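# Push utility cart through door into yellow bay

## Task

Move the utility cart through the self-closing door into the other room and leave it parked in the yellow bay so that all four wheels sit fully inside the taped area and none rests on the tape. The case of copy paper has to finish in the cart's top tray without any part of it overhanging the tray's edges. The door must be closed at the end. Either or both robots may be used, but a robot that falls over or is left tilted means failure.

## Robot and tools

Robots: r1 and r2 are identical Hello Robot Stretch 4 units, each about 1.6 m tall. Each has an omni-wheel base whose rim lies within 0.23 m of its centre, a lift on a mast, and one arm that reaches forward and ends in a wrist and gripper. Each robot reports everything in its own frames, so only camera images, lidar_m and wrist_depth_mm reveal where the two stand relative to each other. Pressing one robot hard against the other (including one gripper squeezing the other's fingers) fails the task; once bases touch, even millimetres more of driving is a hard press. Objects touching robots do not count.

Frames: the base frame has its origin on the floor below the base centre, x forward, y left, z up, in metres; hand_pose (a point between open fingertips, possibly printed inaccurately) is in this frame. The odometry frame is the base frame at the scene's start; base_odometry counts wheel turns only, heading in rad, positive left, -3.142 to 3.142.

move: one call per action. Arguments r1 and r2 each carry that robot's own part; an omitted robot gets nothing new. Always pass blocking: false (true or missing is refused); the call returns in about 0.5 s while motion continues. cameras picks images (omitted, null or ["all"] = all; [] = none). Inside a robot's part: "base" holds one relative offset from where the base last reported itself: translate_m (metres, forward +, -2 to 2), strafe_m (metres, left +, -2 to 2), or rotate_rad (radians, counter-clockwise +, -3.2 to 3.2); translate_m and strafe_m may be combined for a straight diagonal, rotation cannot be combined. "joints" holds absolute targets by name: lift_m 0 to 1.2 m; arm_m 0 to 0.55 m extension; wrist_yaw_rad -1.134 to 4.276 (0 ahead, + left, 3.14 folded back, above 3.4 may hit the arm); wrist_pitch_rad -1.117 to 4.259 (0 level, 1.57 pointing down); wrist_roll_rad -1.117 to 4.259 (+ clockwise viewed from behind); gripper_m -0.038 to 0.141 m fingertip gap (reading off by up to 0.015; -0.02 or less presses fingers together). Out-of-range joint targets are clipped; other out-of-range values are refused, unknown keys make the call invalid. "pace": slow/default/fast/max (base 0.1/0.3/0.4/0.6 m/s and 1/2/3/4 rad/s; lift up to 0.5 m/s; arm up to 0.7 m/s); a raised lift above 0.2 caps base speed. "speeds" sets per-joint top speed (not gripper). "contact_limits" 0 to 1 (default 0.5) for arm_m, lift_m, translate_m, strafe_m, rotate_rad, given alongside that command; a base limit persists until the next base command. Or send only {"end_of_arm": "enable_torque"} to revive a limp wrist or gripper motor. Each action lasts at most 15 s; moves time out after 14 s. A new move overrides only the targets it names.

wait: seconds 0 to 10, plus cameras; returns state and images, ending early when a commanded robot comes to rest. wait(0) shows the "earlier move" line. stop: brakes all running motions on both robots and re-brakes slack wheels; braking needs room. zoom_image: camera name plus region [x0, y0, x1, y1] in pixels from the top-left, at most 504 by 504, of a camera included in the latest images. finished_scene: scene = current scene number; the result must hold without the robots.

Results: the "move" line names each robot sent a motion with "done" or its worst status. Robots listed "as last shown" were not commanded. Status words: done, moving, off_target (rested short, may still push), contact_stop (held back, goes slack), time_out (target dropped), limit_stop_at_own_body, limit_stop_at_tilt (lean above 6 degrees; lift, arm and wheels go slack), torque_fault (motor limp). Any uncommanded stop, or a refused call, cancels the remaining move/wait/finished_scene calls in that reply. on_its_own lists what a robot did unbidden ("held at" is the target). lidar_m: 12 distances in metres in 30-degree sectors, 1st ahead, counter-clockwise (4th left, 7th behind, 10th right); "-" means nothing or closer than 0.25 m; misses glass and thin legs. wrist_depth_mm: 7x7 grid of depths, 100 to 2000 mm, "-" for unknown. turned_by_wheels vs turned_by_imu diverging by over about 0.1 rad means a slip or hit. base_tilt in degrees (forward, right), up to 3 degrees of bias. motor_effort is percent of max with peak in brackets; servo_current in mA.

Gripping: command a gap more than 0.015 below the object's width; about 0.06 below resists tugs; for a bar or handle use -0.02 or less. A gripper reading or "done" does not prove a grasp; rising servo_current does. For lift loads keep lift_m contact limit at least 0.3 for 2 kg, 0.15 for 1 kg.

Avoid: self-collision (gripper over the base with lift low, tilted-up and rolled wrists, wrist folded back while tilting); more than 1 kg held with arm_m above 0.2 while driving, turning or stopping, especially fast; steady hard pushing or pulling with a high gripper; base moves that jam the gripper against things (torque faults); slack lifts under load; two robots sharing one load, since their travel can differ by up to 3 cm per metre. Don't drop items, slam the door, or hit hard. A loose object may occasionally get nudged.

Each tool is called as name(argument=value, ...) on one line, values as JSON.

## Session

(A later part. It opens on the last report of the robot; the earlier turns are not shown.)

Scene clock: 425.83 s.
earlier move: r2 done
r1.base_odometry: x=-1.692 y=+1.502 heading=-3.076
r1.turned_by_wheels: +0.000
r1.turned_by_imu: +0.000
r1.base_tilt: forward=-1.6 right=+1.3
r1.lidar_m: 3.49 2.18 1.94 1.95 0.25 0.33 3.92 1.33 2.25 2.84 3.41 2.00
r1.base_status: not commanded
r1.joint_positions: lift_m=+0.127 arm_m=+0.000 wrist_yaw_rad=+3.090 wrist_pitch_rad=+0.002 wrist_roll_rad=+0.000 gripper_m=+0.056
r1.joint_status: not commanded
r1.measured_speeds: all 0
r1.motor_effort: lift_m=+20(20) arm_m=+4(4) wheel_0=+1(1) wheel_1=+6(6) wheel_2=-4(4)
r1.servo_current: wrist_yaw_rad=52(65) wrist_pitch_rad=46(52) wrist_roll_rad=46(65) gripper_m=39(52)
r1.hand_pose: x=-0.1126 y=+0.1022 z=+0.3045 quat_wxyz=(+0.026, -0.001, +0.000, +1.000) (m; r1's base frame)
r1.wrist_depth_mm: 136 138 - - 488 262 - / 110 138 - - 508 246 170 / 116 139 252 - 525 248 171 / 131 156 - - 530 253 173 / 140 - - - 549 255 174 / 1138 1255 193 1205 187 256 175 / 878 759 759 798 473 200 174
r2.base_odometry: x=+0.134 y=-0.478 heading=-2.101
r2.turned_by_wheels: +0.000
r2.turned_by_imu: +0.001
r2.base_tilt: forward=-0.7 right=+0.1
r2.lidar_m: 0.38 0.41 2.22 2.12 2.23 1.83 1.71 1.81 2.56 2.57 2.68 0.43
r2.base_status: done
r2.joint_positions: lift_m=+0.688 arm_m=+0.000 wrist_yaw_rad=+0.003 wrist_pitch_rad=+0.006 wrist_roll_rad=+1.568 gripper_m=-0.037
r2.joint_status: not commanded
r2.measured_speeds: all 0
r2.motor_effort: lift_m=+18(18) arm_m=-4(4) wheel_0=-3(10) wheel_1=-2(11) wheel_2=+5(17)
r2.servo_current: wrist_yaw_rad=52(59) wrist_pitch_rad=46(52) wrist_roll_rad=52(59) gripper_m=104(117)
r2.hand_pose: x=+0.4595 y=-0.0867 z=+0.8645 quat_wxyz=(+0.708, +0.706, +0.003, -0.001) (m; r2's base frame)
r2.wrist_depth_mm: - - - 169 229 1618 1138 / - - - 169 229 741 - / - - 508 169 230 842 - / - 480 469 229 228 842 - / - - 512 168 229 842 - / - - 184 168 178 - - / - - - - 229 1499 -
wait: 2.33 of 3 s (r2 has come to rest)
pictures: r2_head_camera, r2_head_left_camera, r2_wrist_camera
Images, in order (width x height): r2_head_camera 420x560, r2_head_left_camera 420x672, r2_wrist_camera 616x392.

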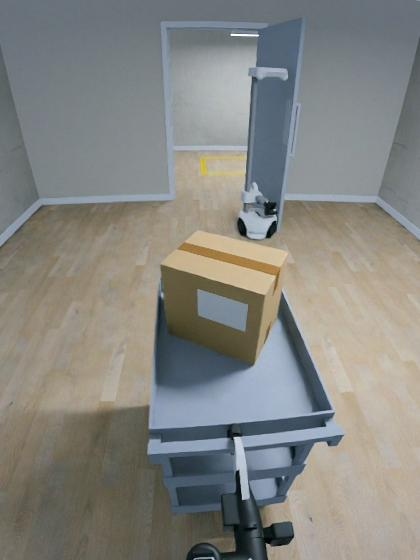

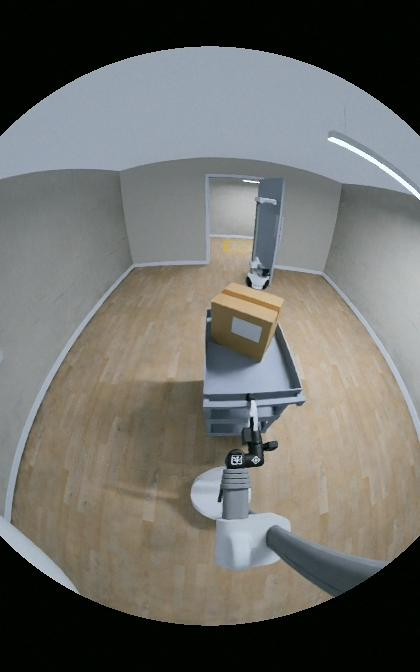

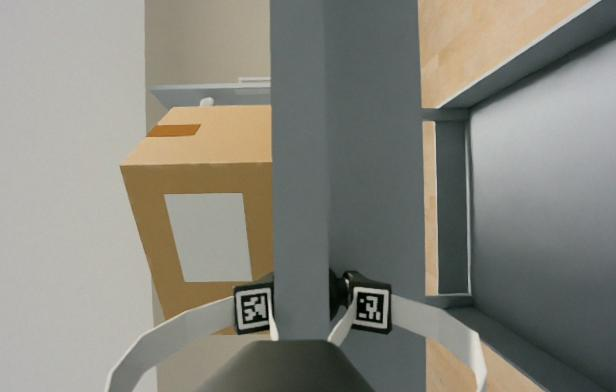

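move(blocking=false, r2={"base":{"translate_m":0.9},"contact_limits":{"translate_m":0.6}}, cameras=[])

wait(seconds=6, cameras=["r2_head_camera","r2_head_left_camera","r1_head_left_camera"])

Scene clock: 450.57 s.
move: r2 moving
r1: as last shown
r1.lidar_m: 3.50 2.13 1.95 1.96 0.25 0.35 3.92 1.33 2.22 2.83 3.41 1.99
r1.motor_effort: lift_m=+20(20) arm_m=+4(4) wheel_0=+1(1) wheel_1=+5(6) wheel_2=-4(4)
r1.servo_current: wrist_yaw_rad=52(65) wrist_pitch_rad=39(46) wrist_roll_rad=39(59) gripper_m=46(46)
r1.wrist_depth_mm: 136 138 - - 488 262 - / 111 138 - - 504 245 170 / 116 139 251 - 525 248 171 / 131 155 - - 539 253 173 / 140 - - - 549 254 174 / 1118 1229 193 1182 188 256 174 / 866 759 759 798 473 200 175
r2.base_odometry: x=+0.118 y=-0.504 heading=-2.101
r2.turned_by_wheels: +0.001
r2.turned_by_imu: +0.001
r2.base_tilt: forward=-0.7 right=+0.1
r2.lidar_m: 0.39 0.44 2.23 2.12 2.26 1.87 1.78 1.87 2.59 2.58 2.70 0.43
r2.base_status: translate_m moving
r2.joint_positions: lift_m=+0.688 arm_m=+0.000 wrist_yaw_rad=+0.003 wrist_pitch_rad=+0.006 wrist_roll_rad=+1.568 gripper_m=-0.037
r2.joint_status: not commanded
r2.measured_speeds: translate_m=+0.123 strafe_m=+0.000 rotate_rad=+0.005 lift_m=+0.000 arm_m=+0.000 wrist_yaw_rad=+0.000 wrist_pitch_rad=+0.000 wrist_roll_rad=+0.000
r2.motor_effort: lift_m=+18(18) arm_m=+2(4) wheel_0=+11(13) wheel_1=+9(9) wheel_2=-14(15)
r2.servo_current: wrist_yaw_rad=52(59) wrist_pitch_rad=39(52) wrist_roll_rad=39(59) gripper_m=98(104)
r2.contact_limits: translate_m 0.6
r2.hand_pose: x=+0.4595 y=-0.0867 z=+0.8645 quat_wxyz=(+0.708, +0.706, +0.003, -0.001) (m; r2's base frame)
r2.wrist_depth_mm: - - - 166 227 1618 1160 / - - - 167 227 809 - / - - 492 167 227 831 - / - 488 469 167 229 842 - / - - 521 167 229 842 - / - - 186 168 178 - - / - - - - 229 1499 -
pictures: none
No camera images: "cameras" was empty.

Scene clock: 454.57 s.
earlier move: r2 done
r1.base_odometry: x=-1.692 y=+1.502 heading=-3.076
r1.turned_by_wheels: +0.000
r1.turned_by_imu: +0.000
r1.base_tilt: forward=-1.6 right=+1.3
r1.lidar_m: 3.50 2.18 1.95 1.96 0.25 0.36 3.90 1.33 2.23 2.81 3.42 1.16
r1.base_status: not commanded
r1.joint_positions: lift_m=+0.127 arm_m=+0.000 wrist_yaw_rad=+3.090 wrist_pitch_rad=+0.002 wrist_roll_rad=+0.000 gripper_m=+0.056
r1.joint_status: not commanded
r1.measured_speeds: all 0
r1.motor_effort: lift_m=+20(20) arm_m=+4(4) wheel_0=+1(1) wheel_1=+5(6) wheel_2=-4(4)
r1.servo_current: wrist_yaw_rad=46(65) wrist_pitch_rad=39(52) wrist_roll_rad=46(65) gripper_m=39(52)
r1.hand_pose: x=-0.1126 y=+0.1022 z=+0.3045 quat_wxyz=(+0.026, -0.001, +0.000, +1.000) (m; r1's base frame)
r1.wrist_depth_mm: 136 138 - - 488 263 - / 111 138 - - 512 246 169 / 116 139 252 - 521 248 172 / 131 155 - - 539 253 173 / 139 - - - 549 254 174 / 1118 1205 193 1205 187 256 174 / 878 759 759 798 473 201 174
r2.base_odometry: x=-0.321 y=-1.254 heading=-2.101
r2.turned_by_wheels: -0.001
r2.turned_by_imu: -0.001
r2.base_tilt: forward=-0.6 right=+0.1
r2.lidar_m: 0.44 3.06 2.26 2.15 2.22 2.77 2.65 2.79 2.70 2.57 0.36 0.35
r2.base_status: done
r2.joint_positions: lift_m=+0.688 arm_m=+0.000 wrist_yaw_rad=-0.004 wrist_pitch_rad=+0.006 wrist_roll_rad=+1.568 gripper_m=-0.037
r2.joint_status: not commanded
r2.measured_speeds: all 0
r2.motor_effort: lift_m=+18(18) arm_m=+4(4) wheel_0=+3(14) wheel_1=+3(10) wheel_2=-4(19)
r2.servo_current: wrist_yaw_rad=52(65) wrist_pitch_rad=46(52) wrist_roll_rad=39(65) gripper_m=98(104)
r2.contact_limits: translate_m 0.6
r2.hand_pose: x=+0.4589 y=-0.0886 z=+0.8645 quat_wxyz=(+0.708, +0.706, +0.001, -0.003) (m; r2's base frame)
r2.wrist_depth_mm: - 353 355 - 146 - - / - 436 430 - 160 - - / - - 539 107 176 - - / - - - 117 195 554 - / - - - 134 218 1576 488 / - - 185 152 179 1499 1160 / - - - - 332 330 340
wait: 4.00 of 6 s (r2 has come to rest)
pictures: r1_head_left_camera, r2_head_camera, r2_head_left_camera
Images, in order (width x height): r1_head_left_camera 420x672, r2_head_camera 420x560, r2_head_left_camera 420x672.

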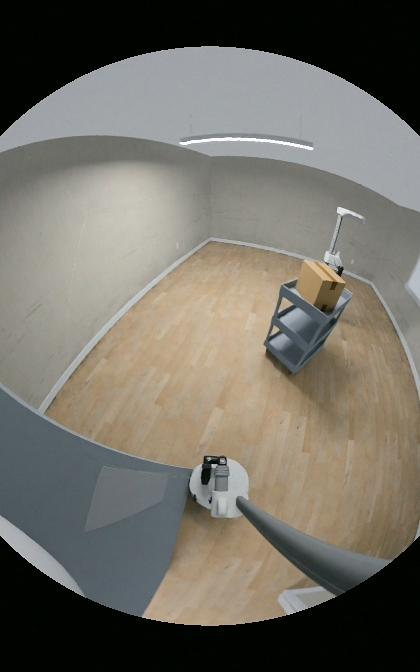

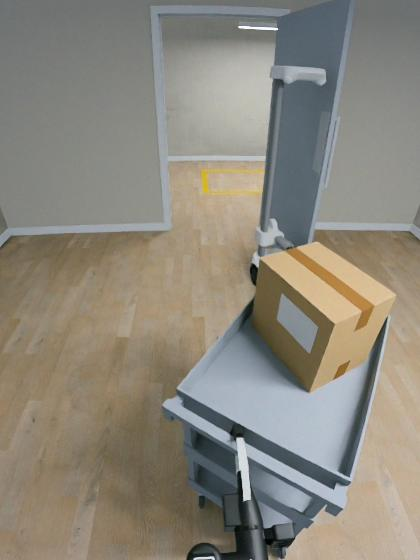

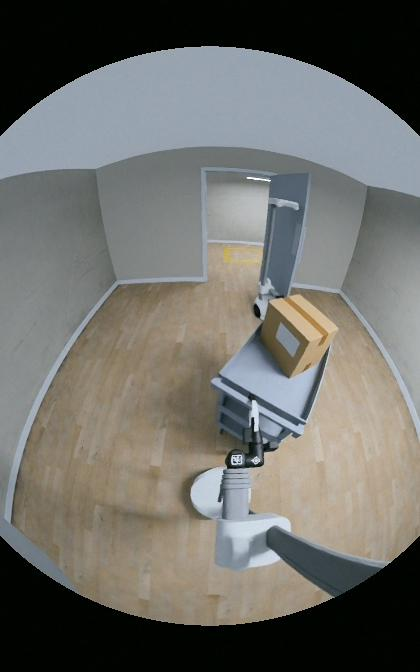

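move(blocking=false, r2={"base":{"translate_m":-0.3,"strafe_m":-0.16},"contact_limits":{"translate_m":0.6}}, cameras=[])

wait(seconds=6, cameras=["r2_head_camera"])

Scene clock: 478.97 s.
move: r2 moving
r1: as last shown
r1.lidar_m: 3.51 2.16 1.94 1.96 0.25 0.34 3.90 1.35 2.25 2.83 3.40 1.19
r1.motor_effort: lift_m=+20(20) arm_m=+4(4) wheel_0=+0(1) wheel_1=+6(6) wheel_2=-4(4)
r1.servo_current: wrist_yaw_rad=52(65) wrist_pitch_rad=46(46) wrist_roll_rad=39(72) gripper_m=39(46)
r1.wrist_depth_mm: 136 138 - - 492 263 - / 110 138 - - 512 246 169 / 116 139 252 - 521 250 172 / 131 156 - - 530 251 173 / 139 - - - 549 253 174 / 1118 1255 194 1205 188 255 174 / 878 759 768 798 473 200 175
r2.base_odometry: x=-0.320 y=-1.219 heading=-2.101
r2.turned_by_wheels: +0.000
r2.turned_by_imu: +0.001
r2.base_tilt: forward=-0.6 right=+0.1
r2.lidar_m: 0.43 3.08 2.26 2.17 2.22 2.73 2.62 2.76 2.68 2.58 0.36 0.35
r2.base_status: translate_m moving; strafe_m moving
r2.joint_positions: lift_m=+0.688 arm_m=+0.000 wrist_yaw_rad=+0.002 wrist_pitch_rad=+0.006 wrist_roll_rad=+1.568 gripper_m=-0.037
r2.joint_status: not commanded
r2.measured_speeds: translate_m=-0.123 strafe_m=-0.065 rotate_rad=-0.002 lift_m=+0.000 arm_m=+0.000 wrist_yaw_rad=+0.011 wrist_pitch_rad=+0.000 wrist_roll_rad=+0.000
r2.motor_effort: lift_m=+18(18) arm_m=+4(4) wheel_0=+2(4) wheel_1=-10(12) wheel_2=+14(15)
r2.servo_current: wrist_yaw_rad=39(52) wrist_pitch_rad=52(52) wrist_roll_rad=52(59) gripper_m=98(98)
r2.contact_limits: translate_m 0.6
r2.hand_pose: x=+0.4594 y=-0.0869 z=+0.8645 quat_wxyz=(+0.708, +0.706, +0.003, -0.001) (m; r2's base frame)
r2.wrist_depth_mm: - 359 353 - 145 - - / - 439 427 - 159 - - / - - 535 105 175 - - / - - - 117 194 549 - / - - - 133 216 1576 496 / - - 186 151 178 1576 1182 / - - - - 332 334 347
pictures: none
No camera images: "cameras" was empty.

Scene clock: 480.97 s.
earlier move: r2 done
r1.base_odometry: x=-1.692 y=+1.502 heading=-3.076
r1.turned_by_wheels: +0.000
r1.turned_by_imu: +0.000
r1.base_tilt: forward=-1.6 right=+1.3
r1.lidar_m: 3.50 2.15 1.95 1.96 0.25 0.33 3.92 1.33 2.21 2.83 3.42 1.41
r1.base_status: not commanded
r1.joint_positions: lift_m=+0.127 arm_m=+0.000 wrist_yaw_rad=+3.090 wrist_pitch_rad=+0.002 wrist_roll_rad=+0.000 gripper_m=+0.056
r1.joint_status: not commanded
r1.measured_speeds: all 0
r1.motor_effort: lift_m=+20(20) arm_m=+4(4) wheel_0=+1(1) wheel_1=+6(6) wheel_2=-4(4)
r1.servo_current: wrist_yaw_rad=46(72) wrist_pitch_rad=46(46) wrist_roll_rad=39(72) gripper_m=46(46)
r1.hand_pose: x=-0.1126 y=+0.1022 z=+0.3045 quat_wxyz=(+0.026, -0.001, +0.000, +1.000) (m; r1's base frame)
r1.wrist_depth_mm: 136 138 - - 496 263 - / 110 138 - - 504 245 170 / 116 138 252 - 525 248 171 / 131 155 - - 539 252 173 / 140 - - - 549 254 174 / 1098 1229 194 1182 188 256 174 / 866 768 768 798 473 200 175
r2.base_odometry: x=-0.308 y=-0.914 heading=-2.102
r2.turned_by_wheels: -0.001
r2.turned_by_imu: -0.001
r2.base_tilt: forward=-0.7 right=+0.1
r2.lidar_m: 0.38 3.28 2.41 2.27 2.38 2.46 2.35 2.47 2.54 2.42 2.54 0.40
r2.base_status: done
r2.joint_positions: lift_m=+0.688 arm_m=+0.000 wrist_yaw_rad=-0.001 wrist_pitch_rad=+0.006 wrist_roll_rad=+1.568 gripper_m=-0.037
r2.joint_status: not commanded
r2.measured_speeds: all 0
r2.motor_effort: lift_m=+18(18) arm_m=+4(4) wheel_0=-5(11) wheel_1=-3(13) wheel_2=+1(17)
r2.servo_current: wrist_yaw_rad=46(65) wrist_pitch_rad=52(52) wrist_roll_rad=46(59) gripper_m=98(104)
r2.contact_limits: translate_m 0.6
r2.hand_pose: x=+0.4592 y=-0.0878 z=+0.8645 quat_wxyz=(+0.708, +0.706, +0.002, -0.003) (m; r2's base frame)
r2.wrist_depth_mm: - - - 147 204 1499 - / - - 504 151 210 - - / - 449 439 154 216 809 - / - - 496 160 221 831 - / - - 574 164 226 - - / - - 183 168 178 544 - / - - - - 237 1464 455
wait: 2.00 of 6 s (r2 has come to rest)
pictures: r2_head_camera
Images, in order (width x height): r2_head_camera 420x560.

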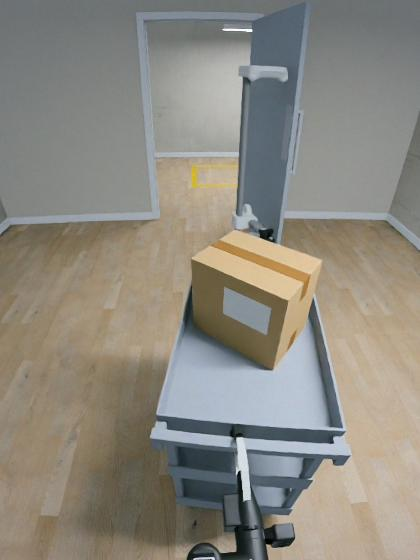

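move(blocking=false, r2={"base":{"translate_m":0.03,"strafe_m":-0.17},"contact_limits":{"translate_m":0.6}}, cameras=[])

wait(seconds=4, cameras=["r2_head_camera"])

Scene clock: 489.77 s.
move: r2 moving
r1: as last shown
r1.lidar_m: 3.49 2.18 1.95 1.97 0.25 0.32 3.91 1.34 2.23 2.83 3.42 1.41
r1.motor_effort: lift_m=+20(20) arm_m=+4(4) wheel_0=+1(1) wheel_1=+5(6) wheel_2=-4(4)
r1.servo_current: wrist_yaw_rad=59(59) wrist_pitch_rad=46(46) wrist_roll_rad=46(59) gripper_m=39(46)
r1.wrist_depth_mm: 136 138 - - 492 262 - / 111 138 - - 508 246 169 / 116 139 252 - 517 248 171 / 131 156 - - 535 252 173 / 139 - - - 549 254 173 / 1118 1205 194 1205 188 255 175 / 866 759 768 788 477 200 175
r2.base_odometry: x=-0.338 y=-0.902 heading=-2.102
r2.turned_by_wheels: +0.000
r2.turned_by_imu: +0.001
r2.base_tilt: forward=-0.7 right=+0.1
r2.lidar_m: 0.41 0.44 2.44 2.34 2.44 2.47 2.36 2.46 2.50 2.38 2.51 0.40
r2.base_status: translate_m moving; strafe_m moving
r2.joint_positions: lift_m=+0.688 arm_m=+0.000 wrist_yaw_rad=+0.003 wrist_pitch_rad=+0.006 wrist_roll_rad=+1.568 gripper_m=-0.037
r2.joint_status: not commanded
r2.measured_speeds: translate_m=+0.023 strafe_m=-0.127 rotate_rad=-0.004 lift_m=+0.000 arm_m=+0.000 wrist_yaw_rad=+0.002 wrist_pitch_rad=+0.000 wrist_roll_rad=+0.000
r2.motor_effort: lift_m=+18(18) arm_m=+4(4) wheel_0=+16(16) wheel_1=-9(10) wheel_2=-6(8)
r2.servo_current: wrist_yaw_rad=39(59) wrist_pitch_rad=46(52) wrist_roll_rad=52(52) gripper_m=98(98)
r2.contact_limits: translate_m 0.6
r2.hand_pose: x=+0.4595 y=-0.0865 z=+0.8645 quat_wxyz=(+0.708, +0.706, +0.003, -0.001) (m; r2's base frame)
r2.wrist_depth_mm: - - - 145 203 741 - / - - 508 149 208 - - / - 442 436 153 213 809 - / - - 496 158 220 809 - / - - 574 163 225 - - / - - 186 167 178 549 - / - - - - 238 1464 462
pictures: none
No camera images: "cameras" was empty.

Scene clock: 491.17 s.
earlier move: r2 done
r1.base_odometry: x=-1.692 y=+1.502 heading=-3.076
r1.turned_by_wheels: +0.000
r1.turned_by_imu: +0.000
r1.base_tilt: forward=-1.6 right=+1.3
r1.lidar_m: 3.47 2.16 1.93 1.95 0.25 0.35 3.91 1.33 2.24 2.84 3.39 1.35
r1.base_status: not commanded
r1.joint_positions: lift_m=+0.127 arm_m=+0.000 wrist_yaw_rad=+3.090 wrist_pitch_rad=+0.002 wrist_roll_rad=+0.000 gripper_m=+0.056
r1.joint_status: not commanded
r1.measured_speeds: all 0
r1.motor_effort: lift_m=+20(20) arm_m=+4(4) wheel_0=+1(1) wheel_1=+6(6) wheel_2=-4(4)
r1.servo_current: wrist_yaw_rad=26(59) wrist_pitch_rad=39(52) wrist_roll_rad=46(72) gripper_m=39(46)
r1.hand_pose: x=-0.1126 y=+0.1022 z=+0.3045 quat_wxyz=(+0.026, -0.001, +0.000, +1.000) (m; r1's base frame)
r1.wrist_depth_mm: 136 138 - - 484 262 - / 110 138 - - 508 246 169 / 116 139 251 - 521 249 171 / 131 156 - - 539 252 173 / 140 - - - 549 255 174 / 1118 1229 193 1182 188 256 174 / 878 768 768 798 473 200 175
r2.base_odometry: x=-0.469 y=-0.854 heading=-2.102
r2.turned_by_wheels: -0.001
r2.turned_by_imu: +0.000
r2.base_tilt: forward=-0.7 right=+0.0
r2.lidar_m: 0.38 0.40 2.59 2.46 2.58 2.49 2.39 2.47 2.35 2.26 2.36 0.45
r2.base_status: done
r2.joint_positions: lift_m=+0.688 arm_m=+0.000 wrist_yaw_rad=+0.001 wrist_pitch_rad=+0.006 wrist_roll_rad=+1.568 gripper_m=-0.037
r2.joint_status: not commanded
r2.measured_speeds: all 0
r2.motor_effort: lift_m=+18(18) arm_m=+4(4) wheel_0=+1(16) wheel_1=-2(10) wheel_2=-6(9)
r2.servo_current: wrist_yaw_rad=46(59) wrist_pitch_rad=52(52) wrist_roll_rad=46(65) gripper_m=91(104)
r2.contact_limits: translate_m 0.6
r2.hand_pose: x=+0.4594 y=-0.0871 z=+0.8645 quat_wxyz=(+0.708, +0.706, +0.002, -0.002) (m; r2's base frame)
r2.wrist_depth_mm: - - - 176 237 1618 1205 / - - - 175 235 1661 - / - - 564 173 235 809 - / - 477 462 232 231 831 - / - - 504 170 229 820 - / - - 185 168 178 - - / - - - - 227 136 -
wait: 1.40 of 4 s (r2 has come to rest)
pictures: r2_head_camera
Images, in order (width x height): r2_head_camera 420x560.

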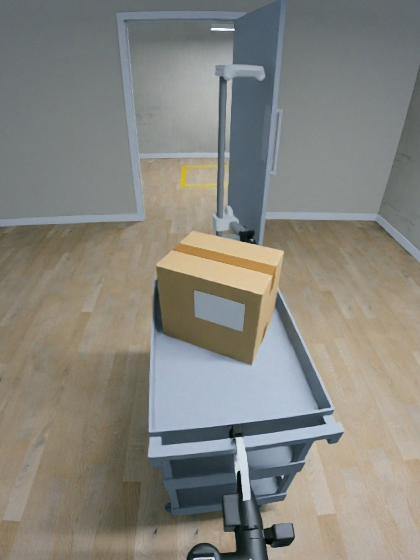

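move(blocking=false, r2={"base":{"translate_m":0.08,"strafe_m":-0.17},"contact_limits":{"translate_m":0.6}}, cameras=[])

wait(seconds=4, cameras=["r2_head_camera"])

Scene clock: 499.53 s.
move: r2 moving
r1: as last shown
r1.lidar_m: 3.48 2.15 1.94 1.96 0.25 0.35 3.91 1.36 2.24 2.84 3.39 1.33
r1.servo_current: wrist_yaw_rad=59(59) wrist_pitch_rad=46(52) wrist_roll_rad=46(65) gripper_m=33(46)
r1.wrist_depth_mm: 136 138 - - 488 260 - / 111 138 - - 508 246 170 / 116 138 252 - 521 249 172 / 131 156 - - 535 254 173 / 140 - - - 549 254 174 / 1138 1205 193 1182 187 256 175 / 891 759 759 809 473 200 174
r2.base_odometry: x=-0.500 y=-0.851 heading=-2.103
r2.turned_by_wheels: +0.000
r2.turned_by_imu: +0.000
r2.base_tilt: forward=-0.7 right=+0.1
r2.lidar_m: 0.37 0.36 2.62 2.49 2.57 2.50 2.38 2.52 2.32 2.23 2.32 0.43
r2.base_status: translate_m moving; strafe_m moving
r2.joint_positions: lift_m=+0.688 arm_m=+0.000 wrist_yaw_rad=+0.001 wrist_pitch_rad=+0.006 wrist_roll_rad=+1.568 gripper_m=-0.037
r2.joint_status: not commanded
r2.measured_speeds: translate_m=+0.052 strafe_m=-0.111 rotate_rad=+0.004 lift_m=+0.000 arm_m=+0.000 wrist_yaw_rad=+0.000 wrist_pitch_rad=+0.000 wrist_roll_rad=+0.000
r2.motor_effort: lift_m=+18(18) arm_m=+4(4) wheel_0=+11(14) wheel_1=-7(9) wheel_2=-13(13)
r2.servo_current: wrist_yaw_rad=39(52) wrist_pitch_rad=46(46) wrist_roll_rad=52(59) gripper_m=98(98)
r2.contact_limits: translate_m 0.6
r2.hand_pose: x=+0.4594 y=-0.0871 z=+0.8645 quat_wxyz=(+0.708, +0.706, +0.002, -0.002) (m; r2's base frame)
r2.wrist_depth_mm: - - - 180 241 1661 1205 / - - - 177 239 1708 - / - - 591 174 235 809 - / - 477 466 232 232 831 - / - - 496 171 230 820 - / - - 185 168 178 - - / - - 585 - 225 136 -
pictures: none
No camera images: "cameras" was empty.

Scene clock: 501.07 s.
earlier move: r2 done
r1.base_odometry: x=-1.692 y=+1.502 heading=-3.076
r1.turned_by_wheels: +0.000
r1.turned_by_imu: +0.000
r1.base_tilt: forward=-1.6 right=+1.3
r1.lidar_m: 1.70 2.20 1.93 1.96 0.25 0.35 3.90 1.33 2.26 2.81 3.42 1.23
r1.base_status: not commanded
r1.joint_positions: lift_m=+0.127 arm_m=+0.000 wrist_yaw_rad=+3.090 wrist_pitch_rad=+0.002 wrist_roll_rad=+0.000 gripper_m=+0.056
r1.joint_status: not commanded
r1.measured_speeds: all 0
r1.motor_effort: lift_m=+20(20) arm_m=+4(4) wheel_0=+1(1) wheel_1=+5(6) wheel_2=-4(4)
r1.servo_current: wrist_yaw_rad=39(65) wrist_pitch_rad=39(52) wrist_roll_rad=46(65) gripper_m=39(46)
r1.hand_pose: x=-0.1126 y=+0.1022 z=+0.3045 quat_wxyz=(+0.026, -0.001, +0.000, +1.000) (m; r1's base frame)
r1.wrist_depth_mm: 136 138 - - 488 262 - / 110 138 - - 512 245 169 / 116 139 252 - 530 249 171 / 131 156 - - 535 252 173 / 139 - - - 554 254 173 / 1098 1229 193 1182 188 256 175 / 866 768 759 798 473 200 175
r2.base_odometry: x=-0.656 y=-0.837 heading=-2.103
r2.turned_by_wheels: +0.000
r2.turned_by_imu: +0.000
r2.base_tilt: forward=-0.6 right=+0.0
r2.lidar_m: 0.33 0.36 2.76 2.64 2.74 2.57 2.46 2.57 2.17 2.06 2.17 0.47
r2.base_status: done
r2.joint_positions: lift_m=+0.688 arm_m=+0.000 wrist_yaw_rad=+0.000 wrist_pitch_rad=+0.006 wrist_roll_rad=+1.568 gripper_m=-0.037
r2.joint_status: not commanded
r2.measured_speeds: all 0
r2.motor_effort: lift_m=+18(18) arm_m=+4(4) wheel_0=+1(14) wheel_1=-2(9) wheel_2=-5(13)
r2.servo_current: wrist_yaw_rad=52(59) wrist_pitch_rad=46(52) wrist_roll_rad=52(59) gripper_m=98(104)
r2.contact_limits: translate_m 0.6
r2.hand_pose: x=+0.4593 y=-0.0873 z=+0.8645 quat_wxyz=(+0.708, +0.706, +0.002, -0.002) (m; r2's base frame)
r2.wrist_depth_mm: - - - 278 290 1336 1042 / - - - 204 273 1618 496 / - - - 192 256 1808 - / - - 591 184 246 798 - / - 477 469 177 234 831 - / - - 184 167 179 - - / - - 512 - 218 - -
wait: 1.53 of 4 s (r2 has come to rest)
pictures: r2_head_camera
Images, in order (width x height): r2_head_camera 420x560.

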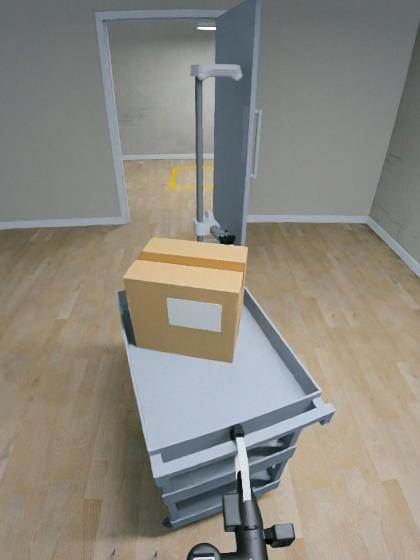

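move(blocking=false, r2={"base":{"translate_m":0.3},"contact_limits":{"translate_m":0.6}}, cameras=[])

wait(seconds=4, cameras=[])

move(blocking=false, r2={"base":{"translate_m":0.4,"strafe_m":0.17},"contact_limits":{"translate_m":0.6}}, cameras=[])

wait(seconds=4, cameras=["r2_head_camera"])

Scene clock: 511.93 s.
move: r2 moving
r1: as last shown
r1.lidar_m: 1.64 2.16 1.93 1.98 0.25 0.36 3.90 1.33 2.22 2.85 3.45 1.22
r1.servo_current: wrist_yaw_rad=52(72) wrist_pitch_rad=39(46) wrist_roll_rad=52(59) gripper_m=33(46)
r1.wrist_depth_mm: 136 138 - - 488 262 - / 111 138 - - 512 245 169 / 116 139 252 - 525 249 171 / 131 156 - - 535 253 173 / 140 - - - 549 254 174 / 1118 1229 193 1160 187 256 174 / 878 768 750 798 477 200 174
r2.base_odometry: x=-0.672 y=-0.863 heading=-2.103
r2.turned_by_wheels: +0.000
r2.turned_by_imu: +0.000
r2.base_tilt: forward=-0.7 right=+0.1
r2.lidar_m: 0.35 0.39 2.75 2.65 2.72 2.62 2.49 2.63 2.17 2.09 2.17 0.42
r2.base_status: translate_m moving
r2.joint_positions: lift_m=+0.688 arm_m=+0.000 wrist_yaw_rad=-0.004 wrist_pitch_rad=+0.006 wrist_roll_rad=+1.568 gripper_m=-0.037
r2.joint_status: not commanded
r2.measured_speeds: translate_m=+0.122 strafe_m=+0.000 rotate_rad=+0.002 lift_m=+0.000 arm_m=+0.000 wrist_yaw_rad=+0.000 wrist_pitch_rad=+0.000 wrist_roll_rad=+0.000
r2.motor_effort: lift_m=+18(18) arm_m=+4(4) wheel_0=+6(8) wheel_1=+6(9) wheel_2=-17(18)
r2.servo_current: wrist_yaw_rad=52(52) wrist_pitch_rad=52(52) wrist_roll_rad=52(65) gripper_m=98(104)
r2.contact_limits: translate_m 0.6
r2.hand_pose: x=+0.4589 y=-0.0886 z=+0.8645 quat_wxyz=(+0.708, +0.706, +0.001, -0.004) (m; r2's base frame)
r2.wrist_depth_mm: - - - 282 291 1336 1042 / - - - 206 272 1618 496 / - - - 193 257 1661 - / - - 609 183 246 - - / - 477 473 177 235 831 - / - - 185 167 179 - - / - - 508 - 216 - -
pictures: none
No camera images: "cameras" was empty.

Scene clock: 513.93 s.
earlier move: r2 done
r1.base_odometry: x=-1.692 y=+1.502 heading=-3.076
r1.turned_by_wheels: +0.000
r1.turned_by_imu: +0.000
r1.base_tilt: forward=-1.6 right=+1.3
r1.lidar_m: 0.97 2.18 1.93 1.96 0.25 0.30 3.91 1.33 2.27 2.81 3.41 0.97
r1.base_status: not commanded
r1.joint_positions: lift_m=+0.127 arm_m=+0.000 wrist_yaw_rad=+3.090 wrist_pitch_rad=+0.002 wrist_roll_rad=+0.000 gripper_m=+0.056
r1.joint_status: not commanded
r1.measured_speeds: all 0
r1.motor_effort: lift_m=+20(20) arm_m=+4(4) wheel_0=+1(1) wheel_1=+6(6) wheel_2=-4(4)
r1.servo_current: wrist_yaw_rad=39(72) wrist_pitch_rad=39(52) wrist_roll_rad=39(72) gripper_m=46(46)
r1.hand_pose: x=-0.1126 y=+0.1022 z=+0.3045 quat_wxyz=(+0.026, -0.001, +0.000, +1.000) (m; r1's base frame)
r1.wrist_depth_mm: 136 138 - - 488 262 - / 110 138 - - 512 246 170 / 116 138 251 - 521 248 171 / 131 156 - - 530 253 173 / 140 - - - 544 254 174 / 1138 1229 194 1182 187 256 174 / 854 768 759 798 473 201 175
r2.base_odometry: x=-0.808 y=-1.095 heading=-2.103
r2.turned_by_wheels: +0.000
r2.turned_by_imu: +0.000
r2.base_tilt: forward=-0.7 right=+0.1
r2.lidar_m: 0.35 0.37 2.77 2.64 2.72 2.87 2.77 2.87 2.19 2.09 2.19 0.40
r2.base_status: done
r2.joint_positions: lift_m=+0.688 arm_m=+0.000 wrist_yaw_rad=-0.003 wrist_pitch_rad=+0.006 wrist_roll_rad=+1.568 gripper_m=-0.037
r2.joint_status: not commanded
r2.measured_speeds: all 0
r2.motor_effort: lift_m=+18(18) arm_m=+4(4) wheel_0=+2(9) wheel_1=+2(9) wheel_2=-2(19)
r2.servo_current: wrist_yaw_rad=46(59) wrist_pitch_rad=52(52) wrist_roll_rad=52(65) gripper_m=98(104)
r2.contact_limits: translate_m 0.6
r2.hand_pose: x=+0.4590 y=-0.0884 z=+0.8645 quat_wxyz=(+0.708, +0.706, +0.001, -0.003) (m; r2's base frame)
r2.wrist_depth_mm: - - - 189 252 1661 1205 / - - - 185 247 1618 508 / - - 1863 180 241 809 - / - - 473 235 236 809 - / - - 492 173 232 820 - / - - 185 168 179 - - / - - 559 - 224 135 -
wait: 2.00 of 4 s (r2 has come to rest)
pictures: none
No camera images: "cameras" was empty.

Scene clock: 514.43 s.
move: r2 moving
r1: as last shown
r1.lidar_m: 0.93 2.16 1.94 1.97 0.25 0.36 3.91 1.31 2.25 2.82 3.39 0.93
r1.servo_current: wrist_yaw_rad=65(65) wrist_pitch_rad=46(46) wrist_roll_rad=65(65) gripper_m=39(46)
r1.wrist_depth_mm: 136 138 - - 492 262 - / 111 138 - - 508 245 170 / 116 139 252 - 525 249 171 / 131 156 - - 535 252 173 / 140 - - - 549 254 174 / 1118 1182 193 1205 187 256 174 / 878 759 759 798 473 200 174
r2.base_odometry: x=-0.813 y=-1.129 heading=-2.103
r2.turned_by_wheels: +0.000
r2.turned_by_imu: +0.000
r2.base_tilt: forward=-0.7 right=+0.1
r2.lidar_m: 0.37 0.42 2.74 2.63 2.76 2.91 2.81 2.92 2.19 2.08 2.20 0.43
r2.base_status: translate_m moving; strafe_m moving
r2.joint_positions: lift_m=+0.688 arm_m=+0.000 wrist_yaw_rad=-0.004 wrist_pitch_rad=+0.006 wrist_roll_rad=+1.568 gripper_m=-0.037
r2.joint_status: not commanded
r2.measured_speeds: translate_m=+0.121 strafe_m=+0.051 rotate_rad=-0.001 lift_m=+0.000 arm_m=+0.000 wrist_yaw_rad=-0.004 wrist_pitch_rad=+0.000 wrist_roll_rad=+0.000
r2.motor_effort: lift_m=+18(18) arm_m=+4(4) wheel_0=+2(9) wheel_1=+9(11) wheel_2=-18(18)
r2.servo_current: wrist_yaw_rad=52(59) wrist_pitch_rad=46(52) wrist_roll_rad=39(59) gripper_m=91(98)
r2.contact_limits: translate_m 0.6
r2.hand_pose: x=+0.4590 y=-0.0884 z=+0.8645 quat_wxyz=(+0.708, +0.706, +0.001, -0.003) (m; r2's base frame)
r2.wrist_depth_mm: - - - 186 250 1618 1182 / - - - 182 245 1808 517 / - - 654 178 239 809 - / - 504 462 234 236 842 - / - - 492 172 231 831 - / - - 185 167 179 - - / - - 564 - 224 135 -
pictures: none
No camera images: "cameras" was empty.

Scene clock: 516.77 s.
earlier move: r2 done
r1.base_odometry: x=-1.692 y=+1.502 heading=-3.076
r1.turned_by_wheels: +0.000
r1.turned_by_imu: +0.000
r1.base_tilt: forward=-1.6 right=+1.3
r1.lidar_m: 0.65 2.15 1.93 1.96 0.25 0.36 3.92 1.31 2.25 2.82 3.41 0.59
r1.base_status: not commanded
r1.joint_positions: lift_m=+0.127 arm_m=+0.000 wrist_yaw_rad=+3.090 wrist_pitch_rad=+0.002 wrist_roll_rad=+0.000 gripper_m=+0.056
r1.joint_status: not commanded
r1.measured_speeds: all 0
r1.motor_effort: lift_m=+20(20) arm_m=+4(4) wheel_0=+1(1) wheel_1=+6(6) wheel_2=-4(4)
r1.servo_current: wrist_yaw_rad=33(72) wrist_pitch_rad=39(52) wrist_roll_rad=46(72) gripper_m=46(46)
r1.hand_pose: x=-0.1126 y=+0.1022 z=+0.3045 quat_wxyz=(+0.026, -0.001, +0.000, +1.000) (m; r1's base frame)
r1.wrist_depth_mm: 136 138 - - 488 262 - / 111 138 - - 512 247 169 / 116 138 251 - 525 250 171 / 131 156 - - 535 253 173 / 140 - - - 544 255 174 / 1118 1229 193 1205 188 254 175 / 866 759 768 809 469 200 175
r2.base_odometry: x=-0.865 y=-1.526 heading=-2.103
r2.turned_by_wheels: +0.001
r2.turned_by_imu: +0.000
r2.base_tilt: forward=-0.7 right=+0.1
r2.lidar_m: 0.40 2.75 2.58 2.47 2.60 3.27 3.18 3.22 2.39 2.25 0.45 0.39
r2.base_status: done
r2.joint_positions: lift_m=+0.688 arm_m=+0.000 wrist_yaw_rad=-0.004 wrist_pitch_rad=+0.006 wrist_roll_rad=+1.568 gripper_m=-0.037
r2.joint_status: not commanded
r2.measured_speeds: all 0
r2.motor_effort: lift_m=+18(18) arm_m=+4(4) wheel_0=+2(9) wheel_1=+4(11) wheel_2=-5(18)
r2.servo_current: wrist_yaw_rad=52(59) wrist_pitch_rad=46(52) wrist_roll_rad=46(59) gripper_m=98(104)
r2.contact_limits: translate_m 0.6
r2.hand_pose: x=+0.4589 y=-0.0886 z=+0.8645 quat_wxyz=(+0.708, +0.706, +0.001, -0.003) (m; r2's base frame)
r2.wrist_depth_mm: - - 492 130 184 - - / - 415 418 135 194 - - / - 452 455 141 204 - - / - - 535 148 215 - - / - - - 157 222 - - / - - 184 166 179 1464 496 / - - - - - 1576 1182
wait: 2.33 of 4 s (r2 has come to rest)
pictures: r2_head_camera
Images, in order (width x height): r2_head_camera 420x560.

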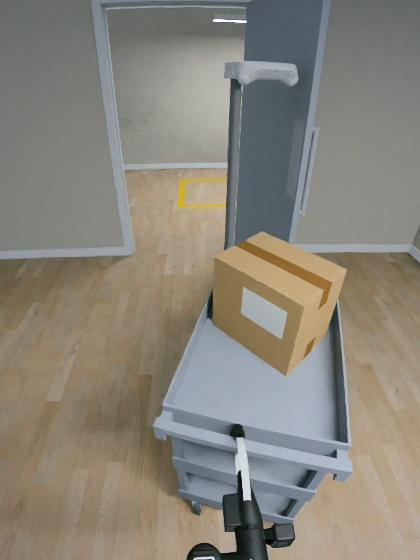

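move(blocking=false, r2={"base":{"translate_m":-0.5,"strafe_m":0.35},"contact_limits":{"translate_m":0.6}}, cameras=[])

wait(seconds=5, cameras=[])

move(blocking=false, r2={"base":{"rotate_rad":-0.5},"contact_limits":{"rotate_rad":0.7},"pace":"slow"}, cameras=[])

wait(seconds=4, cameras=["r2_head_camera","r1_head_left_camera"])

Scene clock: 567.33 s.
move: r2 moving
r1: as last shown
r1.lidar_m: 0.70 2.17 1.94 1.97 0.25 0.33 3.92 1.34 2.28 2.83 3.43 0.64
r1.servo_current: wrist_yaw_rad=59(59) wrist_pitch_rad=46(52) wrist_roll_rad=39(59) gripper_m=39(46)
r1.wrist_depth_mm: 136 138 - - 488 262 - / 110 138 - - 508 245 170 / 116 139 250 - 521 249 171 / 131 156 - - 535 252 173 / 140 - - - 544 255 174 / 1098 1229 194 1205 187 257 175 / 878 768 759 798 469 201 175
r2.base_odometry: x=-0.834 y=-1.512 heading=-2.102
r2.turned_by_wheels: +0.000
r2.turned_by_imu: +0.001
r2.base_tilt: forward=-0.7 right=+0.1
r2.lidar_m: 0.40 2.81 2.57 2.47 2.59 3.24 3.17 3.24 2.40 2.27 0.45 0.40
r2.base_status: translate_m moving; strafe_m moving
r2.joint_positions: lift_m=+0.688 arm_m=+0.000 wrist_yaw_rad=-0.004 wrist_pitch_rad=+0.006 wrist_roll_rad=+1.568 gripper_m=-0.037
r2.joint_status: not commanded
r2.measured_speeds: translate_m=-0.112 strafe_m=+0.076 rotate_rad=+0.003 lift_m=+0.000 arm_m=+0.000 wrist_yaw_rad=+0.000 wrist_pitch_rad=+0.000 wrist_roll_rad=+0.000
r2.motor_effort: lift_m=+18(18) arm_m=-4(4) wheel_0=-15(17) wheel_1=+4(7) wheel_2=+14(14)
r2.servo_current: wrist_yaw_rad=52(59) wrist_pitch_rad=39(52) wrist_roll_rad=46(59) gripper_m=98(98)
r2.contact_limits: translate_m 0.6
r2.hand_pose: x=+0.4589 y=-0.0886 z=+0.8645 quat_wxyz=(+0.708, +0.706, +0.001, -0.003) (m; r2's base frame)
r2.wrist_depth_mm: - - 488 129 182 - - / - 415 413 134 192 - - / - 455 455 140 204 - - / - - 544 147 214 - - / - - - 158 222 - - / - - 184 167 179 1464 492 / - - - - - 1537 1118
pictures: none
No camera images: "cameras" was empty.

Scene clock: 570.23 s.
earlier move: r2 done
r1.base_odometry: x=-1.692 y=+1.502 heading=-3.076
r1.turned_by_wheels: +0.000
r1.turned_by_imu: +0.000
r1.base_tilt: forward=-1.6 right=+1.3
r1.lidar_m: 3.47 2.14 1.93 1.98 0.25 0.35 3.90 1.32 2.25 2.82 3.41 1.17
r1.base_status: not commanded
r1.joint_positions: lift_m=+0.127 arm_m=+0.000 wrist_yaw_rad=+3.090 wrist_pitch_rad=+0.002 wrist_roll_rad=+0.000 gripper_m=+0.056
r1.joint_status: not commanded
r1.measured_speeds: all 0
r1.motor_effort: lift_m=+20(20) arm_m=+4(4) wheel_0=+0(1) wheel_1=+5(6) wheel_2=-4(4)
r1.servo_current: wrist_yaw_rad=52(72) wrist_pitch_rad=39(52) wrist_roll_rad=39(65) gripper_m=46(52)
r1.hand_pose: x=-0.1126 y=+0.1022 z=+0.3045 quat_wxyz=(+0.026, -0.001, +0.000, +1.000) (m; r1's base frame)
r1.wrist_depth_mm: 136 138 - - 488 263 - / 110 138 - - 508 246 170 / 116 139 251 - 530 249 171 / 131 156 - - 544 252 173 / 140 - - - 549 256 174 / 1078 1205 193 1205 188 255 174 / 866 768 768 809 477 200 175
r2.base_odometry: x=-0.310 y=-1.272 heading=-2.102
r2.turned_by_wheels: +0.000
r2.turned_by_imu: +0.000
r2.base_tilt: forward=-0.7 right=+0.0
r2.lidar_m: 0.42 3.05 2.23 2.13 2.22 2.78 2.68 2.77 2.69 2.61 0.43 0.39
r2.base_status: done
r2.joint_positions: lift_m=+0.688 arm_m=+0.000 wrist_yaw_rad=+0.000 wrist_pitch_rad=+0.006 wrist_roll_rad=+1.568 gripper_m=-0.037
r2.joint_status: not commanded
r2.measured_speeds: all 0
r2.motor_effort: lift_m=+18(18) arm_m=-4(4) wheel_0=+0(17) wheel_1=+6(7) wheel_2=+2(16)
r2.servo_current: wrist_yaw_rad=46(59) wrist_pitch_rad=46(52) wrist_roll_rad=46(59) gripper_m=98(104)
r2.contact_limits: translate_m 0.6
r2.hand_pose: x=+0.4593 y=-0.0875 z=+0.8645 quat_wxyz=(+0.708, +0.706, +0.002, -0.002) (m; r2's base frame)
r2.wrist_depth_mm: - 415 415 115 172 - - / - 402 402 123 181 - - / - 512 473 130 192 - - / - - 585 139 206 - - / - - - 149 220 1661 - / - - 185 163 178 1464 480 / - - - - - 1537 1160
wait: 2.90 of 5 s (r2 has come to rest)
pictures: none
No camera images: "cameras" was empty.

Scene clock: 570.73 s.
move: r2 moving
r1: as last shown
r1.lidar_m: 3.48 2.17 1.94 1.96 0.25 0.33 3.88 1.34 2.24 2.83 3.43 1.17
r1.motor_effort: lift_m=+20(20) arm_m=+4(4) wheel_0=+1(1) wheel_1=+6(6) wheel_2=-4(4)
r1.servo_current: wrist_yaw_rad=46(59) wrist_pitch_rad=39(46) wrist_roll_rad=52(59) gripper_m=33(52)
r1.wrist_depth_mm: 136 138 - - 488 263 - / 111 138 - - 508 245 170 / 116 139 252 - 525 247 171 / 131 155 - - 539 253 173 / 140 - - - 549 256 174 / 1138 1205 194 1205 187 256 174 / 878 759 768 809 469 200 174
r2.base_odometry: x=-0.310 y=-1.272 heading=-2.227
r2.turned_by_wheels: -0.125
r2.turned_by_imu: -0.121
r2.base_tilt: forward=-0.7 right=+0.0
r2.lidar_m: 0.42 0.45 2.35 2.12 2.16 2.77 2.65 2.72 2.87 2.60 2.65 0.40
r2.base_status: rotate_rad moving
r2.joint_positions: lift_m=+0.688 arm_m=+0.000 wrist_yaw_rad=+0.005 wrist_pitch_rad=+0.006 wrist_roll_rad=+1.568 gripper_m=-0.037
r2.joint_status: not commanded
r2.measured_speeds: translate_m=+0.001 strafe_m=-0.001 rotate_rad=-0.491 lift_m=+0.000 arm_m=+0.000 wrist_yaw_rad=+0.000 wrist_pitch_rad=+0.000 wrist_roll_rad=+0.000
r2.motor_effort: lift_m=+18(18) arm_m=-4(4) wheel_0=+11(16) wheel_1=+8(9) wheel_2=+12(12)
r2.servo_current: wrist_yaw_rad=46(65) wrist_pitch_rad=46(52) wrist_roll_rad=39(52) gripper_m=98(98)
r2.contact_limits: rotate_rad 0.7
r2.hand_pose: x=+0.4597 y=-0.0860 z=+0.8645 quat_wxyz=(+0.708, +0.706, +0.004, +0.000) (m; r2's base frame)
r2.wrist_depth_mm: - - 521 130 184 - - / - 442 424 134 192 - - / - 459 445 141 204 - - / - - 525 147 214 - - / - - 627 156 221 - - / - - 186 166 178 1618 492 / - - - - - 1537 449
pictures: none
No camera images: "cameras" was empty.

Scene clock: 571.93 s.
earlier move: r2 done
r1.base_odometry: x=-1.692 y=+1.502 heading=-3.076
r1.turned_by_wheels: +0.000
r1.turned_by_imu: +0.000
r1.base_tilt: forward=-1.6 right=+1.3
r1.lidar_m: 3.49 2.14 1.92 1.97 0.25 0.34 3.94 1.33 2.21 2.83 3.41 1.20
r1.base_status: not commanded
r1.joint_positions: lift_m=+0.127 arm_m=+0.000 wrist_yaw_rad=+3.090 wrist_pitch_rad=+0.002 wrist_roll_rad=+0.000 gripper_m=+0.056
r1.joint_status: not commanded
r1.measured_speeds: all 0
r1.motor_effort: lift_m=+20(20) arm_m=+4(4) wheel_0=+0(1) wheel_1=+6(6) wheel_2=-4(4)
r1.servo_current: wrist_yaw_rad=78(78) wrist_pitch_rad=46(52) wrist_roll_rad=46(59) gripper_m=46(52)
r1.hand_pose: x=-0.1126 y=+0.1022 z=+0.3045 quat_wxyz=(+0.026, -0.001, +0.000, +1.000) (m; r1's base frame)
r1.wrist_depth_mm: 136 138 - - 492 260 - / 111 138 - - 512 246 169 / 116 139 252 - 521 248 171 / 131 156 - - 539 252 173 / 139 - - - 544 254 174 / 1138 1205 193 1182 187 255 175 / 891 759 759 788 473 200 174
r2.base_odometry: x=-0.310 y=-1.272 heading=-2.601
r2.turned_by_wheels: -0.374
r2.turned_by_imu: -0.363
r2.base_tilt: forward=-0.7 right=+0.0
r2.lidar_m: 0.32 0.35 2.91 2.20 2.14 2.23 2.73 2.65 2.78 2.71 2.60 0.44
r2.base_status: done
r2.joint_positions: lift_m=+0.688 arm_m=+0.000 wrist_yaw_rad=+0.000 wrist_pitch_rad=+0.006 wrist_roll_rad=+1.569 gripper_m=-0.037
r2.joint_status: not commanded
r2.measured_speeds: all 0
r2.motor_effort: lift_m=+18(18) arm_m=-4(4) wheel_0=+4(16) wheel_1=+3(9) wheel_2=+6(13)
r2.servo_current: wrist_yaw_rad=52(65) wrist_pitch_rad=46(52) wrist_roll_rad=39(59) gripper_m=98(104)
r2.contact_limits: rotate_rad 0.7
r2.hand_pose: x=+0.4593 y=-0.0875 z=+0.8645 quat_wxyz=(+0.708, +0.706, +0.002, -0.002) (m; r2's base frame)
r2.wrist_depth_mm: - - - 277 307 315 314 / - - - 214 285 1661 1160 / - - - 202 268 1618 525 / - - - 187 250 809 - / - - 462 180 236 831 - / - - 185 167 178 - - / - - 484 - 216 - -
wait: 1.20 of 4 s (r2 has come to rest)
pictures: r1_head_left_camera, r2_head_camera
Images, in order (width x height): r1_head_left_camera 420x672, r2_head_camera 420x560.

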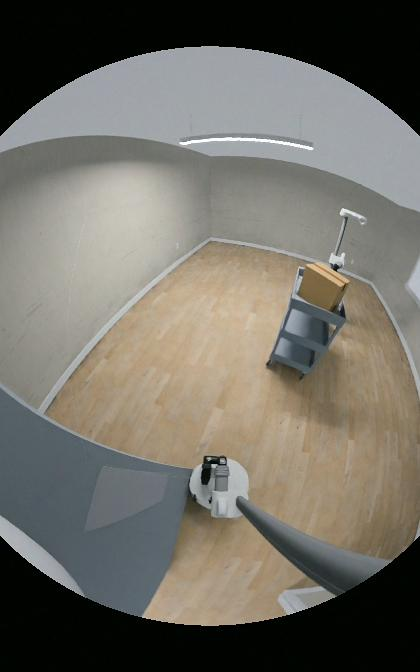

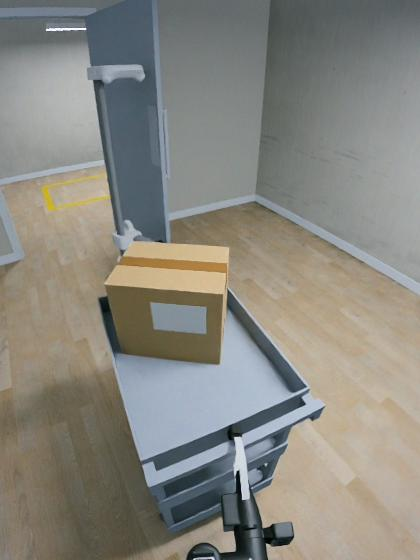

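move(blocking=false, r2={"base":{"translate_m":-0.1,"strafe_m":0.55},"contact_limits":{"translate_m":0.6}}, cameras=[])

wait(seconds=5, cameras=[])

move(blocking=false, r2={"base":{"rotate_rad":-0.5},"contact_limits":{"rotate_rad":0.7},"pace":"slow"}, cameras=[])

wait(seconds=4, cameras=["r2_head_camera"])

Scene clock: 580.13 s.
move: r2 moving
r1: as last shown
r1.lidar_m: 3.49 2.16 1.95 1.95 0.25 0.33 3.90 1.36 2.23 2.84 3.43 1.20
r1.motor_effort: lift_m=+20(20) arm_m=+4(4) wheel_0=+0(1) wheel_1=+5(6) wheel_2=-4(4)
r1.servo_current: wrist_yaw_rad=52(59) wrist_pitch_rad=26(52) wrist_roll_rad=52(72) gripper_m=33(46)
r1.wrist_depth_mm: 136 138 - - 488 262 - / 111 138 - - 508 245 169 / 116 139 251 - 521 249 171 / 131 155 - - 535 253 173 / 139 - - - 544 254 173 / 1118 1205 193 1182 188 254 174 / 866 759 750 798 473 200 174
r2.base_odometry: x=-0.288 y=-1.297 heading=-2.601
r2.turned_by_wheels: +0.000
r2.turned_by_imu: +0.000
r2.base_tilt: forward=-0.7 right=+0.1
r2.lidar_m: 0.33 0.34 2.95 2.17 2.10 2.18 2.74 2.65 2.81 2.73 2.63 0.44
r2.base_status: translate_m moving; strafe_m moving
r2.joint_positions: lift_m=+0.688 arm_m=+0.000 wrist_yaw_rad=-0.002 wrist_pitch_rad=+0.006 wrist_roll_rad=+1.569 gripper_m=-0.037
r2.joint_status: not commanded
r2.measured_speeds: translate_m=-0.022 strafe_m=+0.128 rotate_rad=-0.006 lift_m=+0.000 arm_m=+0.000 wrist_yaw_rad=-0.003 wrist_pitch_rad=+0.000 wrist_roll_rad=+0.000
r2.motor_effort: lift_m=+18(18) arm_m=-4(4) wheel_0=-14(15) wheel_1=+9(10) wheel_2=+5(9)
r2.servo_current: wrist_yaw_rad=52(52) wrist_pitch_rad=46(46) wrist_roll_rad=39(52) gripper_m=91(98)
r2.contact_limits: translate_m 0.6
r2.hand_pose: x=+0.4591 y=-0.0880 z=+0.8645 quat_wxyz=(+0.708, +0.706, +0.001, -0.003) (m; r2's base frame)
r2.wrist_depth_mm: - - - 277 306 310 314 / - - - 211 282 1661 1138 / - - - 199 263 1808 521 / - - - 186 250 798 - / - - 462 178 236 831 - / - - 185 166 178 - - / - - 488 - 216 - -
pictures: none
No camera images: "cameras" was empty.

Scene clock: 582.93 s.
earlier move: r2 done
r1.base_odometry: x=-1.692 y=+1.502 heading=-3.076
r1.turned_by_wheels: +0.000
r1.turned_by_imu: +0.000
r1.base_tilt: forward=-1.6 right=+1.3
r1.lidar_m: 3.46 2.19 1.93 1.96 0.25 0.35 3.93 1.32 2.23 2.81 1.40 1.24
r1.base_status: not commanded
r1.joint_positions: lift_m=+0.127 arm_m=+0.000 wrist_yaw_rad=+3.090 wrist_pitch_rad=+0.002 wrist_roll_rad=+0.000 gripper_m=+0.056
r1.joint_status: not commanded
r1.measured_speeds: all 0
r1.motor_effort: lift_m=+20(20) arm_m=+4(4) wheel_0=+1(1) wheel_1=+6(6) wheel_2=-4(4)
r1.servo_current: wrist_yaw_rad=46(65) wrist_pitch_rad=39(52) wrist_roll_rad=52(78) gripper_m=39(52)
r1.hand_pose: x=-0.1126 y=+0.1022 z=+0.3045 quat_wxyz=(+0.026, -0.001, +0.000, +1.000) (m; r1's base frame)
r1.wrist_depth_mm: 136 138 - - 484 262 - / 111 138 - - 504 246 169 / 116 138 252 - 521 248 171 / 131 156 - - 535 252 173 / 140 - - - 549 254 174 / 1138 1205 193 1182 188 254 175 / 878 768 759 798 473 200 175
r2.base_odometry: x=+0.059 y=-1.692 heading=-2.600
r2.turned_by_wheels: +0.001
r2.turned_by_imu: +0.000
r2.base_tilt: forward=-0.7 right=+0.1
r2.lidar_m: 0.43 2.96 2.26 1.67 1.60 1.69 2.36 2.82 2.97 3.26 0.40 0.35
r2.base_status: done
r2.joint_positions: lift_m=+0.688 arm_m=+0.000 wrist_yaw_rad=-0.003 wrist_pitch_rad=+0.006 wrist_roll_rad=+1.569 gripper_m=-0.037
r2.joint_status: not commanded
r2.measured_speeds: all 0
r2.motor_effort: lift_m=+18(18) arm_m=-4(4) wheel_0=-3(16) wheel_1=+2(12) wheel_2=+6(9)
r2.servo_current: wrist_yaw_rad=52(65) wrist_pitch_rad=46(52) wrist_roll_rad=46(65) gripper_m=91(104)
r2.contact_limits: translate_m 0.6
r2.hand_pose: x=+0.4591 y=-0.0883 z=+0.8645 quat_wxyz=(+0.708, +0.706, +0.001, -0.003) (m; r2's base frame)
r2.wrist_depth_mm: - 364 370 102 157 - - / - 404 407 107 167 - - / - - 500 114 181 - - / - - - 129 199 - - / - - - 143 219 1661 517 / - - 185 156 178 1464 477 / - - - - - 1537 1098
wait: 2.80 of 5 s (r2 has come to rest)
pictures: none
No camera images: "cameras" was empty.

Scene clock: 583.43 s.
move: r2 moving
r1: as last shown
r1.lidar_m: 3.49 2.15 1.93 1.98 0.25 0.34 3.90 1.32 2.22 2.82 1.39 1.22
r1.servo_current: wrist_yaw_rad=39(59) wrist_pitch_rad=39(46) wrist_roll_rad=52(59) gripper_m=39(46)
r1.wrist_depth_mm: 136 138 - - 488 262 - / 110 138 - - 508 245 169 / 116 139 251 - 521 248 171 / 131 156 - - 539 252 173 / 140 - - - 544 255 174 / 1118 1229 194 1205 188 255 175 / 866 768 768 788 469 200 175
r2.base_odometry: x=+0.059 y=-1.692 heading=-2.725
r2.turned_by_wheels: -0.125
r2.turned_by_imu: -0.121
r2.base_tilt: forward=-0.7 right=+0.0
r2.lidar_m: 0.41 0.53 2.54 1.76 1.60 1.66 2.13 2.82 2.87 3.39 3.14 0.38
r2.base_status: rotate_rad moving
r2.joint_positions: lift_m=+0.688 arm_m=+0.000 wrist_yaw_rad=+0.006 wrist_pitch_rad=+0.006 wrist_roll_rad=+1.569 gripper_m=-0.037
r2.joint_status: not commanded
r2.measured_speeds: translate_m=+0.001 strafe_m=+0.000 rotate_rad=-0.489 lift_m=+0.000 arm_m=+0.000 wrist_yaw_rad=+0.000 wrist_pitch_rad=+0.000 wrist_roll_rad=+0.000
r2.motor_effort: lift_m=+18(18) arm_m=-4(4) wheel_0=+11(15) wheel_1=+8(10) wheel_2=+11(12)
r2.servo_current: wrist_yaw_rad=52(52) wrist_pitch_rad=46(52) wrist_roll_rad=46(59) gripper_m=98(98)
r2.contact_limits: rotate_rad 0.7
r2.hand_pose: x=+0.4598 y=-0.0857 z=+0.8645 quat_wxyz=(+0.708, +0.706, +0.004, +0.000) (m; r2's base frame)
r2.wrist_depth_mm: - 459 455 118 173 - - / - 407 404 124 183 - - / - 473 459 132 194 - - / - - 559 140 206 - - / - - - 150 220 - - / - - 186 164 178 1499 488 / - - - - - 1576 1160
pictures: none
No camera images: "cameras" was empty.

Scene clock: 584.63 s.
earlier move: r2 done
r1.base_odometry: x=-1.692 y=+1.502 heading=-3.076
r1.turned_by_wheels: +0.000
r1.turned_by_imu: +0.000
r1.base_tilt: forward=-1.6 right=+1.3
r1.lidar_m: 3.48 2.17 1.94 1.96 0.25 0.34 3.90 1.32 2.23 2.83 1.47 1.31
r1.base_status: not commanded
r1.joint_positions: lift_m=+0.127 arm_m=+0.000 wrist_yaw_rad=+3.090 wrist_pitch_rad=+0.002 wrist_roll_rad=+0.000 gripper_m=+0.056
r1.joint_status: not commanded
r1.measured_speeds: all 0
r1.motor_effort: lift_m=+20(20) arm_m=+4(4) wheel_0=+1(1) wheel_1=+6(6) wheel_2=-4(4)
r1.servo_current: wrist_yaw_rad=65(65) wrist_pitch_rad=52(52) wrist_roll_rad=59(72) gripper_m=46(46)
r1.hand_pose: x=-0.1126 y=+0.1022 z=+0.3045 quat_wxyz=(+0.026, -0.001, +0.000, +1.000) (m; r1's base frame)
r1.wrist_depth_mm: 136 138 - - 492 262 - / 110 138 - - 508 245 169 / 116 139 252 - 525 248 171 / 131 156 - - 535 252 174 / 139 - - - 554 255 174 / 1118 1229 193 1205 188 256 174 / 866 750 759 809 473 200 174
r2.base_odometry: x=+0.059 y=-1.692 heading=-3.099
r2.turned_by_wheels: -0.374
r2.turned_by_imu: -0.363
r2.base_tilt: forward=-0.7 right=+0.0
r2.lidar_m: 0.34 0.35 2.97 2.19 1.64 1.59 1.66 2.49 2.81 3.00 3.21 0.45
r2.base_status: done
r2.joint_positions: lift_m=+0.688 arm_m=+0.000 wrist_yaw_rad=+0.000 wrist_pitch_rad=+0.006 wrist_roll_rad=+1.569 gripper_m=-0.037
r2.joint_status: not commanded
r2.measured_speeds: all 0
r2.motor_effort: lift_m=+18(18) arm_m=-4(4) wheel_0=+6(15) wheel_1=+5(10) wheel_2=+5(14)
r2.servo_current: wrist_yaw_rad=39(65) wrist_pitch_rad=46(52) wrist_roll_rad=52(59) gripper_m=91(104)
r2.contact_limits: rotate_rad 0.7
r2.hand_pose: x=+0.4593 y=-0.0875 z=+0.8645 quat_wxyz=(+0.708, +0.706, +0.002, -0.002) (m; r2's base frame)
r2.wrist_depth_mm: - - - 272 291 303 300 / - - - 205 273 1618 1160 / - - - 194 257 1618 - / - - 668 184 248 809 - / - 492 466 178 236 831 - / - - 185 167 179 - - / - - 500 - 219 - -
wait: 1.20 of 4 s (r2 has come to rest)
pictures: r2_head_camera
Images, in order (width x height): r2_head_camera 420x560.

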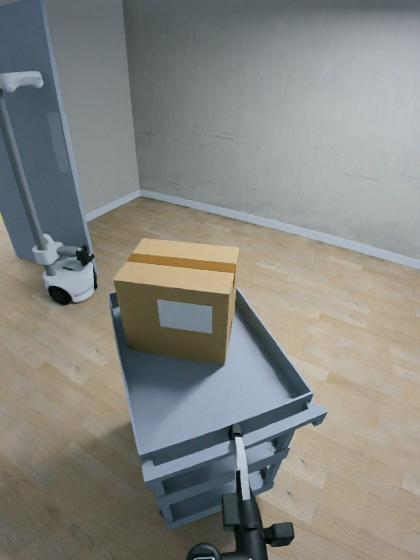

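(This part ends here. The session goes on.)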